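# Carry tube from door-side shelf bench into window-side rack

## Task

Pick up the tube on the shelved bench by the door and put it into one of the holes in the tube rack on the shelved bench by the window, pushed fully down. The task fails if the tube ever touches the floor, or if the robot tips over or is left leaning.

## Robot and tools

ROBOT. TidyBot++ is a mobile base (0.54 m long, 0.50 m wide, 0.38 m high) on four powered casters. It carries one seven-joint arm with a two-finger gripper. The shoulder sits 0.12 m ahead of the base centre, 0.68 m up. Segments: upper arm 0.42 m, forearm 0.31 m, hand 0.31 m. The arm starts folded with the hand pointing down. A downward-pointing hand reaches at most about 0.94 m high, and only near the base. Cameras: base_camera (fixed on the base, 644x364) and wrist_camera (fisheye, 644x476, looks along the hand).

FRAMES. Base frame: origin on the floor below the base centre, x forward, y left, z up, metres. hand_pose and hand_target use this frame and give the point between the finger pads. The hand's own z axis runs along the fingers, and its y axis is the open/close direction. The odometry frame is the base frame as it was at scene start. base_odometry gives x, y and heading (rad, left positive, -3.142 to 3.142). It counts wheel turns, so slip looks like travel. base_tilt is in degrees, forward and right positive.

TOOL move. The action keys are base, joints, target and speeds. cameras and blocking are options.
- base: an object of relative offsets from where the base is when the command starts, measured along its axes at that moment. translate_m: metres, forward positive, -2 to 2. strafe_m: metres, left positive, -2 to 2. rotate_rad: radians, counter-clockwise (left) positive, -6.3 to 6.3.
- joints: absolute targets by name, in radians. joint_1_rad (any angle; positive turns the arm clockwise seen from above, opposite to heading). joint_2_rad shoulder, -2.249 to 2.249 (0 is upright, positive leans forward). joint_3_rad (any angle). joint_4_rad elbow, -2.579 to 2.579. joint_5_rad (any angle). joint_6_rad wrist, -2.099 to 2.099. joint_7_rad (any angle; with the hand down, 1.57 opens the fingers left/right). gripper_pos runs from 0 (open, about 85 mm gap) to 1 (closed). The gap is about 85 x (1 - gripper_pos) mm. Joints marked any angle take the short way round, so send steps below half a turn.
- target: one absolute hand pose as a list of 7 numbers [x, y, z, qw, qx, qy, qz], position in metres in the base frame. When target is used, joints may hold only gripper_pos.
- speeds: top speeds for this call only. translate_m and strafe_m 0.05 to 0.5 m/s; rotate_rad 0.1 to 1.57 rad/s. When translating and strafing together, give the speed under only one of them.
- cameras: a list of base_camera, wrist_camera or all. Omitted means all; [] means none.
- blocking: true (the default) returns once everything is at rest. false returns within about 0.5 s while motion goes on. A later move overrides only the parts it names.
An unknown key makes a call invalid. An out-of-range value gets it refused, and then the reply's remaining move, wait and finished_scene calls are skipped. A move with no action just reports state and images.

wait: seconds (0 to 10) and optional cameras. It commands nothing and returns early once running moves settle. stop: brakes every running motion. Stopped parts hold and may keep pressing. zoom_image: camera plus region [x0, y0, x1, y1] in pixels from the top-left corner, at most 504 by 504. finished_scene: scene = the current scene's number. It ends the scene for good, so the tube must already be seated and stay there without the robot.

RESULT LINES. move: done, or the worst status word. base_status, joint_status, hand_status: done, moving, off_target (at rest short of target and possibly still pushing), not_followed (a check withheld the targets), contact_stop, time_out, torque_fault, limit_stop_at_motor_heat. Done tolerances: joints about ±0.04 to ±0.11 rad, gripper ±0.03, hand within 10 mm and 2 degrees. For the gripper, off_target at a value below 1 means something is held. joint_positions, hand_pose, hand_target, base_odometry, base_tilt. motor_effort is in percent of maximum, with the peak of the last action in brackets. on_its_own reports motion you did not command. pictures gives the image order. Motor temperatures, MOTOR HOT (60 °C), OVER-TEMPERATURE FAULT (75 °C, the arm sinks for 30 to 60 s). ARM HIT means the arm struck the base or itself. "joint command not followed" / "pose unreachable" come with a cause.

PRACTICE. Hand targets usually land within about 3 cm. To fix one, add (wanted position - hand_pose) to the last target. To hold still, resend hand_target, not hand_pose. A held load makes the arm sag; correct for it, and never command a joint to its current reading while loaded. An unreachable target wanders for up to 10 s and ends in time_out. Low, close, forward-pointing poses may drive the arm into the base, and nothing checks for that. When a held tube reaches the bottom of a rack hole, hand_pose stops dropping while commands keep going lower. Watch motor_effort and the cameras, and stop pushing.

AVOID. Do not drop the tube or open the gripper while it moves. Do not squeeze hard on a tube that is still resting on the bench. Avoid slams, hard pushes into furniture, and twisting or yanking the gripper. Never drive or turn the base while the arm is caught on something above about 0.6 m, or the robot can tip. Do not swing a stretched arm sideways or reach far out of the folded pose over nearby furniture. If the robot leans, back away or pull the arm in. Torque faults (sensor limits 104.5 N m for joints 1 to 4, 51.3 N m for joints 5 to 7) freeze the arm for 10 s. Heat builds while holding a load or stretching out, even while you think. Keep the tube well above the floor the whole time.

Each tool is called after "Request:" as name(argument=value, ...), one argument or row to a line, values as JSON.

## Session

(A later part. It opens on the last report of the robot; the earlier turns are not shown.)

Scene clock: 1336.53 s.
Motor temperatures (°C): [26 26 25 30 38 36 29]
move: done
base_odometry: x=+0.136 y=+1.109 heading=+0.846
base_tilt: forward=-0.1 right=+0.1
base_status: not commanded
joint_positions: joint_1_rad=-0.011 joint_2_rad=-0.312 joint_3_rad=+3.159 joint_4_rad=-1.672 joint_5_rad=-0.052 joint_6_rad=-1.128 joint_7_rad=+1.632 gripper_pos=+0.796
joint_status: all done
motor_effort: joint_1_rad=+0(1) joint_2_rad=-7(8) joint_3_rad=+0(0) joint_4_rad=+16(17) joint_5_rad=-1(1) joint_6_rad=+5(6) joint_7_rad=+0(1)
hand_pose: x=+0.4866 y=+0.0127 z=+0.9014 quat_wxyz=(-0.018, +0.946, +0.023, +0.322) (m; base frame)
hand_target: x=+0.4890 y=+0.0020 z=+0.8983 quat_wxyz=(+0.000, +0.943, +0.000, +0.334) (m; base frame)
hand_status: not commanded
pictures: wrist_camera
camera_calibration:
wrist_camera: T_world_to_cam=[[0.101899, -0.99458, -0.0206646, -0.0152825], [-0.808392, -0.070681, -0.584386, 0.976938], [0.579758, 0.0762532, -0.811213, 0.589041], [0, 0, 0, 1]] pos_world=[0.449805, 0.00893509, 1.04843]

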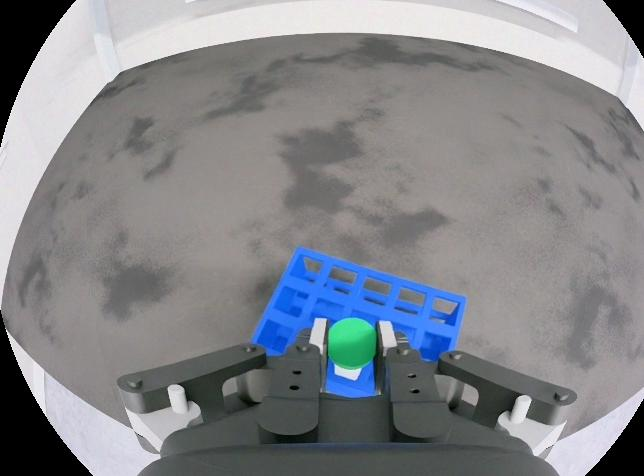

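Request:
move(
  joints={"joint_2_rad": -0.328, "joint_4_rad": -1.733, "joint_6_rad": -1.0565},
  cameras=["wrist_camera"],
)

Request:
zoom_image(
  camera="wrist_camera",
  region=[260, 235, 470, 400],
)

Scene clock: 1349.60 s.
Motor temperatures (°C): [26 26 25 30 38 36 29]
move: done
base_odometry: x=+0.136 y=+1.109 heading=+0.846
base_tilt: forward=-0.1 right=+0.1
base_status: not commanded
joint_positions: joint_1_rad=-0.011 joint_2_rad=-0.320 joint_3_rad=+3.159 joint_4_rad=-1.696 joint_5_rad=-0.052 joint_6_rad=-1.098 joint_7_rad=+1.632 gripper_pos=+0.796
joint_status: all done
motor_effort: joint_1_rad=-1(1) joint_2_rad=-6(7) joint_3_rad=+0(0) joint_4_rad=+16(16) joint_5_rad=-1(2) joint_6_rad=+5(7) joint_7_rad=+0(2)
hand_pose: x=+0.4881 y=+0.0125 z=+0.8983 quat_wxyz=(-0.017, +0.944, +0.022, +0.329) (m; base frame)
hand_target: x=+0.4892 y=+0.0020 z=+0.8900 quat_wxyz=(+0.000, +0.943, +0.000, +0.334) (m; base frame)
hand_status: not commanded
pictures: wrist_camera
camera_calibration:
wrist_camera: T_world_to_cam=[[0.10061, -0.994734, -0.0195443, -0.0160935], [-0.799839, -0.0691832, -0.596214, 0.982721], [0.591722, 0.0756171, -0.802588, 0.572096], [0, 0, 0, 1]] pos_world=[0.449116, 0.00871878, 1.04475]

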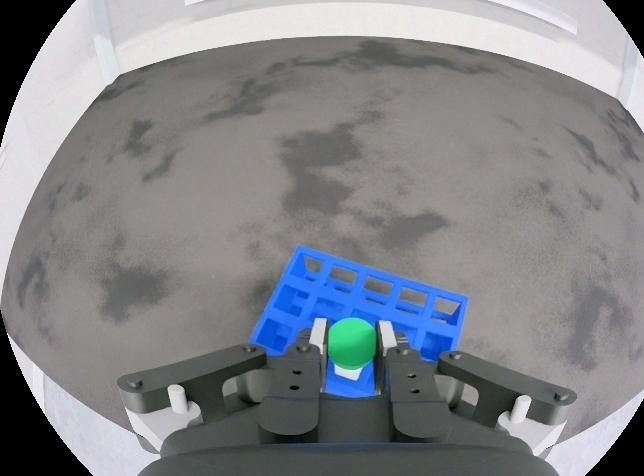

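Scaled by 2.400.

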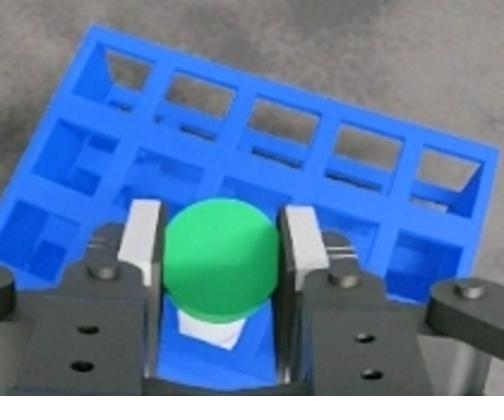

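Request:
move(
  joints={"joint_2_rad": -0.327, "joint_4_rad": -1.712, "joint_6_rad": -1.080},
  cameras=[],
)

Request:
move(
  joints={"gripper_pos": 0.6},
  cameras=["wrist_camera"],
)

Request:
zoom_image(
  camera="wrist_camera",
  region=[260, 235, 470, 400],
)

Scene clock: 1362.27 s.
Motor temperatures (°C): [26 26 25 30 38 36 29]
move: done
base_odometry: x=+0.136 y=+1.109 heading=+0.846
base_tilt: forward=-0.1 right=+0.1
base_status: not commanded
joint_positions: joint_1_rad=-0.011 joint_2_rad=-0.320 joint_3_rad=+3.159 joint_4_rad=-1.696 joint_5_rad=-0.052 joint_6_rad=-1.098 joint_7_rad=+1.632 gripper_pos=+0.796
joint_status: all done
motor_effort: joint_1_rad=+0(1) joint_2_rad=-6(7) joint_3_rad=+0(0) joint_4_rad=+15(16) joint_5_rad=-1(1) joint_6_rad=+5(6) joint_7_rad=+1(2)
hand_pose: x=+0.4881 y=+0.0125 z=+0.8983 quat_wxyz=(-0.017, +0.944, +0.022, +0.329) (m; base frame)
hand_target: x=+0.4877 y=+0.0020 z=+0.8956 quat_wxyz=(+0.000, +0.943, +0.000, +0.332) (m; base frame)
hand_status: not commanded
pictures: none
No camera images: "cameras" was empty.

Scene clock: 1362.93 s.
Motor temperatures (°C): [26 26 25 30 38 36 29]
move: done
base_odometry: x=+0.136 y=+1.109 heading=+0.846
base_tilt: forward=-0.1 right=+0.0
base_status: not commanded
joint_positions: joint_1_rad=-0.011 joint_2_rad=-0.320 joint_3_rad=+3.159 joint_4_rad=-1.696 joint_5_rad=-0.052 joint_6_rad=-1.098 joint_7_rad=+1.632 gripper_pos=+0.600
joint_status: all done
motor_effort: joint_1_rad=-1(1) joint_2_rad=-7(8) joint_3_rad=+0(0) joint_4_rad=+16(17) joint_5_rad=+0(1) joint_6_rad=+6(6) joint_7_rad=+1(2)
hand_pose: x=+0.4881 y=+0.0125 z=+0.8983 quat_wxyz=(-0.017, +0.944, +0.022, +0.329) (m; base frame)
hand_target: x=+0.4877 y=+0.0020 z=+0.8956 quat_wxyz=(+0.000, +0.943, +0.000, +0.332) (m; base frame)
hand_status: not commanded
pictures: wrist_camera
camera_calibration:
wrist_camera: T_world_to_cam=[[0.100513, -0.994742, -0.0196115, -0.0159869], [-0.799796, -0.0690588, -0.596287, 0.982784], [0.591797, 0.0756197, -0.802532, 0.572022], [0, 0, 0, 1]] pos_world=[0.449112, 0.00871083, 1.04477]

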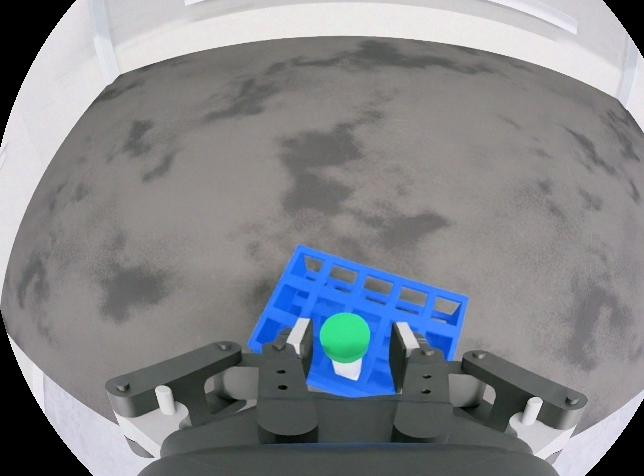

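Scaled by 2.400.

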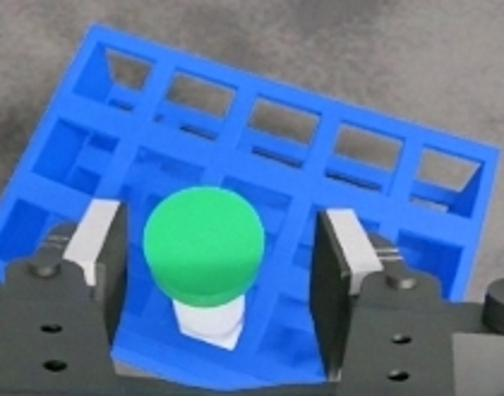

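Request:
move(
  joints={"gripper_pos": 0.2},
  cameras=[],
)

Request:
move(
  base={"translate_m": -0.12},
  speeds={"translate_m": 0.1},
  joints={"joint_2_rad": -0.29, "joint_4_rad": -1.55, "joint_6_rad": -1.1},
  cameras=["wrist_camera"],
)

Request:
zoom_image(
  camera="wrist_camera",
  region=[250, 180, 480, 360],
)

Scene clock: 1384.20 s.
Motor temperatures (°C): [26 26 25 30 38 36 29]
move: done
base_odometry: x=+0.136 y=+1.109 heading=+0.846
base_tilt: forward=-0.1 right=+0.1
base_status: not commanded
joint_positions: joint_1_rad=-0.011 joint_2_rad=-0.320 joint_3_rad=+3.159 joint_4_rad=-1.696 joint_5_rad=-0.052 joint_6_rad=-1.098 joint_7_rad=+1.632 gripper_pos=+0.200
joint_status: all done
motor_effort: joint_1_rad=+0(1) joint_2_rad=-7(8) joint_3_rad=+0(0) joint_4_rad=+16(17) joint_5_rad=-1(1) joint_6_rad=+6(6) joint_7_rad=+1(2)
hand_pose: x=+0.4881 y=+0.0125 z=+0.8983 quat_wxyz=(-0.017, +0.944, +0.022, +0.329) (m; base frame)
hand_target: x=+0.4877 y=+0.0020 z=+0.8956 quat_wxyz=(+0.000, +0.943, +0.000, +0.332) (m; base frame)
hand_status: not commanded
pictures: none
No camera images: "cameras" was empty.

Scene clock: 1386.07 s.
Motor temperatures (°C): [26 26 25 30 38 36 29]
move: done
base_odometry: x=+0.057 y=+1.019 heading=+0.846
base_tilt: forward=-0.1 right=+0.0
base_status: done
joint_positions: joint_1_rad=-0.011 joint_2_rad=-0.305 joint_3_rad=+3.159 joint_4_rad=-1.572 joint_5_rad=-0.052 joint_6_rad=-1.098 joint_7_rad=+1.632 gripper_pos=+0.200
joint_status: all done
motor_effort: joint_1_rad=+0(1) joint_2_rad=-8(10) joint_3_rad=+0(1) joint_4_rad=+16(18) joint_5_rad=-1(1) joint_6_rad=+6(7) joint_7_rad=+1(2)
hand_pose: x=+0.5110 y=+0.0121 z=+0.9559 quat_wxyz=(-0.016, +0.925, +0.023, +0.380) (m; base frame)
hand_target: x=+0.5172 y=+0.0021 z=+0.9602 quat_wxyz=(+0.000, +0.925, +0.000, +0.381) (m; base frame)
hand_status: not commanded
pictures: wrist_camera
camera_calibration:
wrist_camera: T_world_to_cam=[[0.101293, -0.994827, -0.00772166, -0.0293374], [-0.730139, -0.0690664, -0.679799, 1.07963], [0.675749, 0.074497, -0.733358, 0.495723], [0, 0, 0, 1]] pos_world=[0.456264, 0.00845026, 1.09724]

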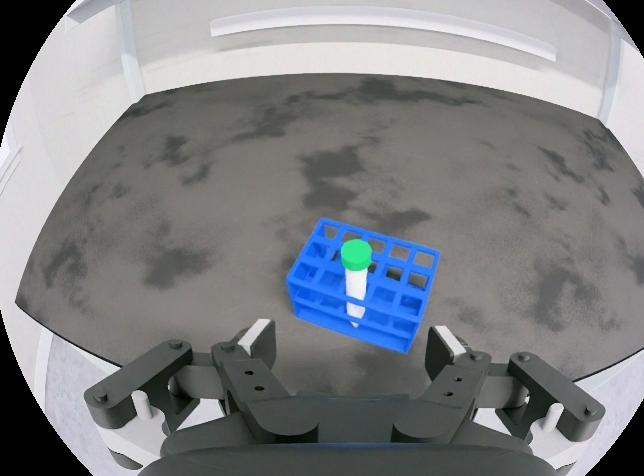

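Scaled by 2.191.

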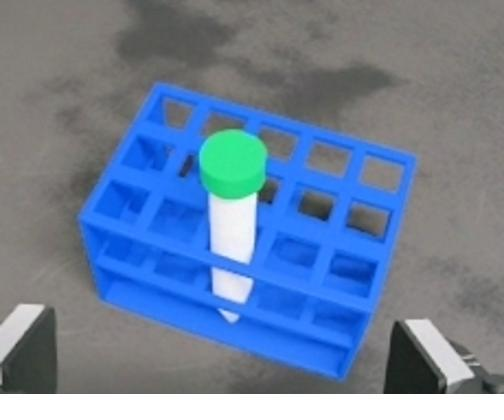

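Request:
finished_scene(
  scene=1,
)

The scene is finished: the task was done.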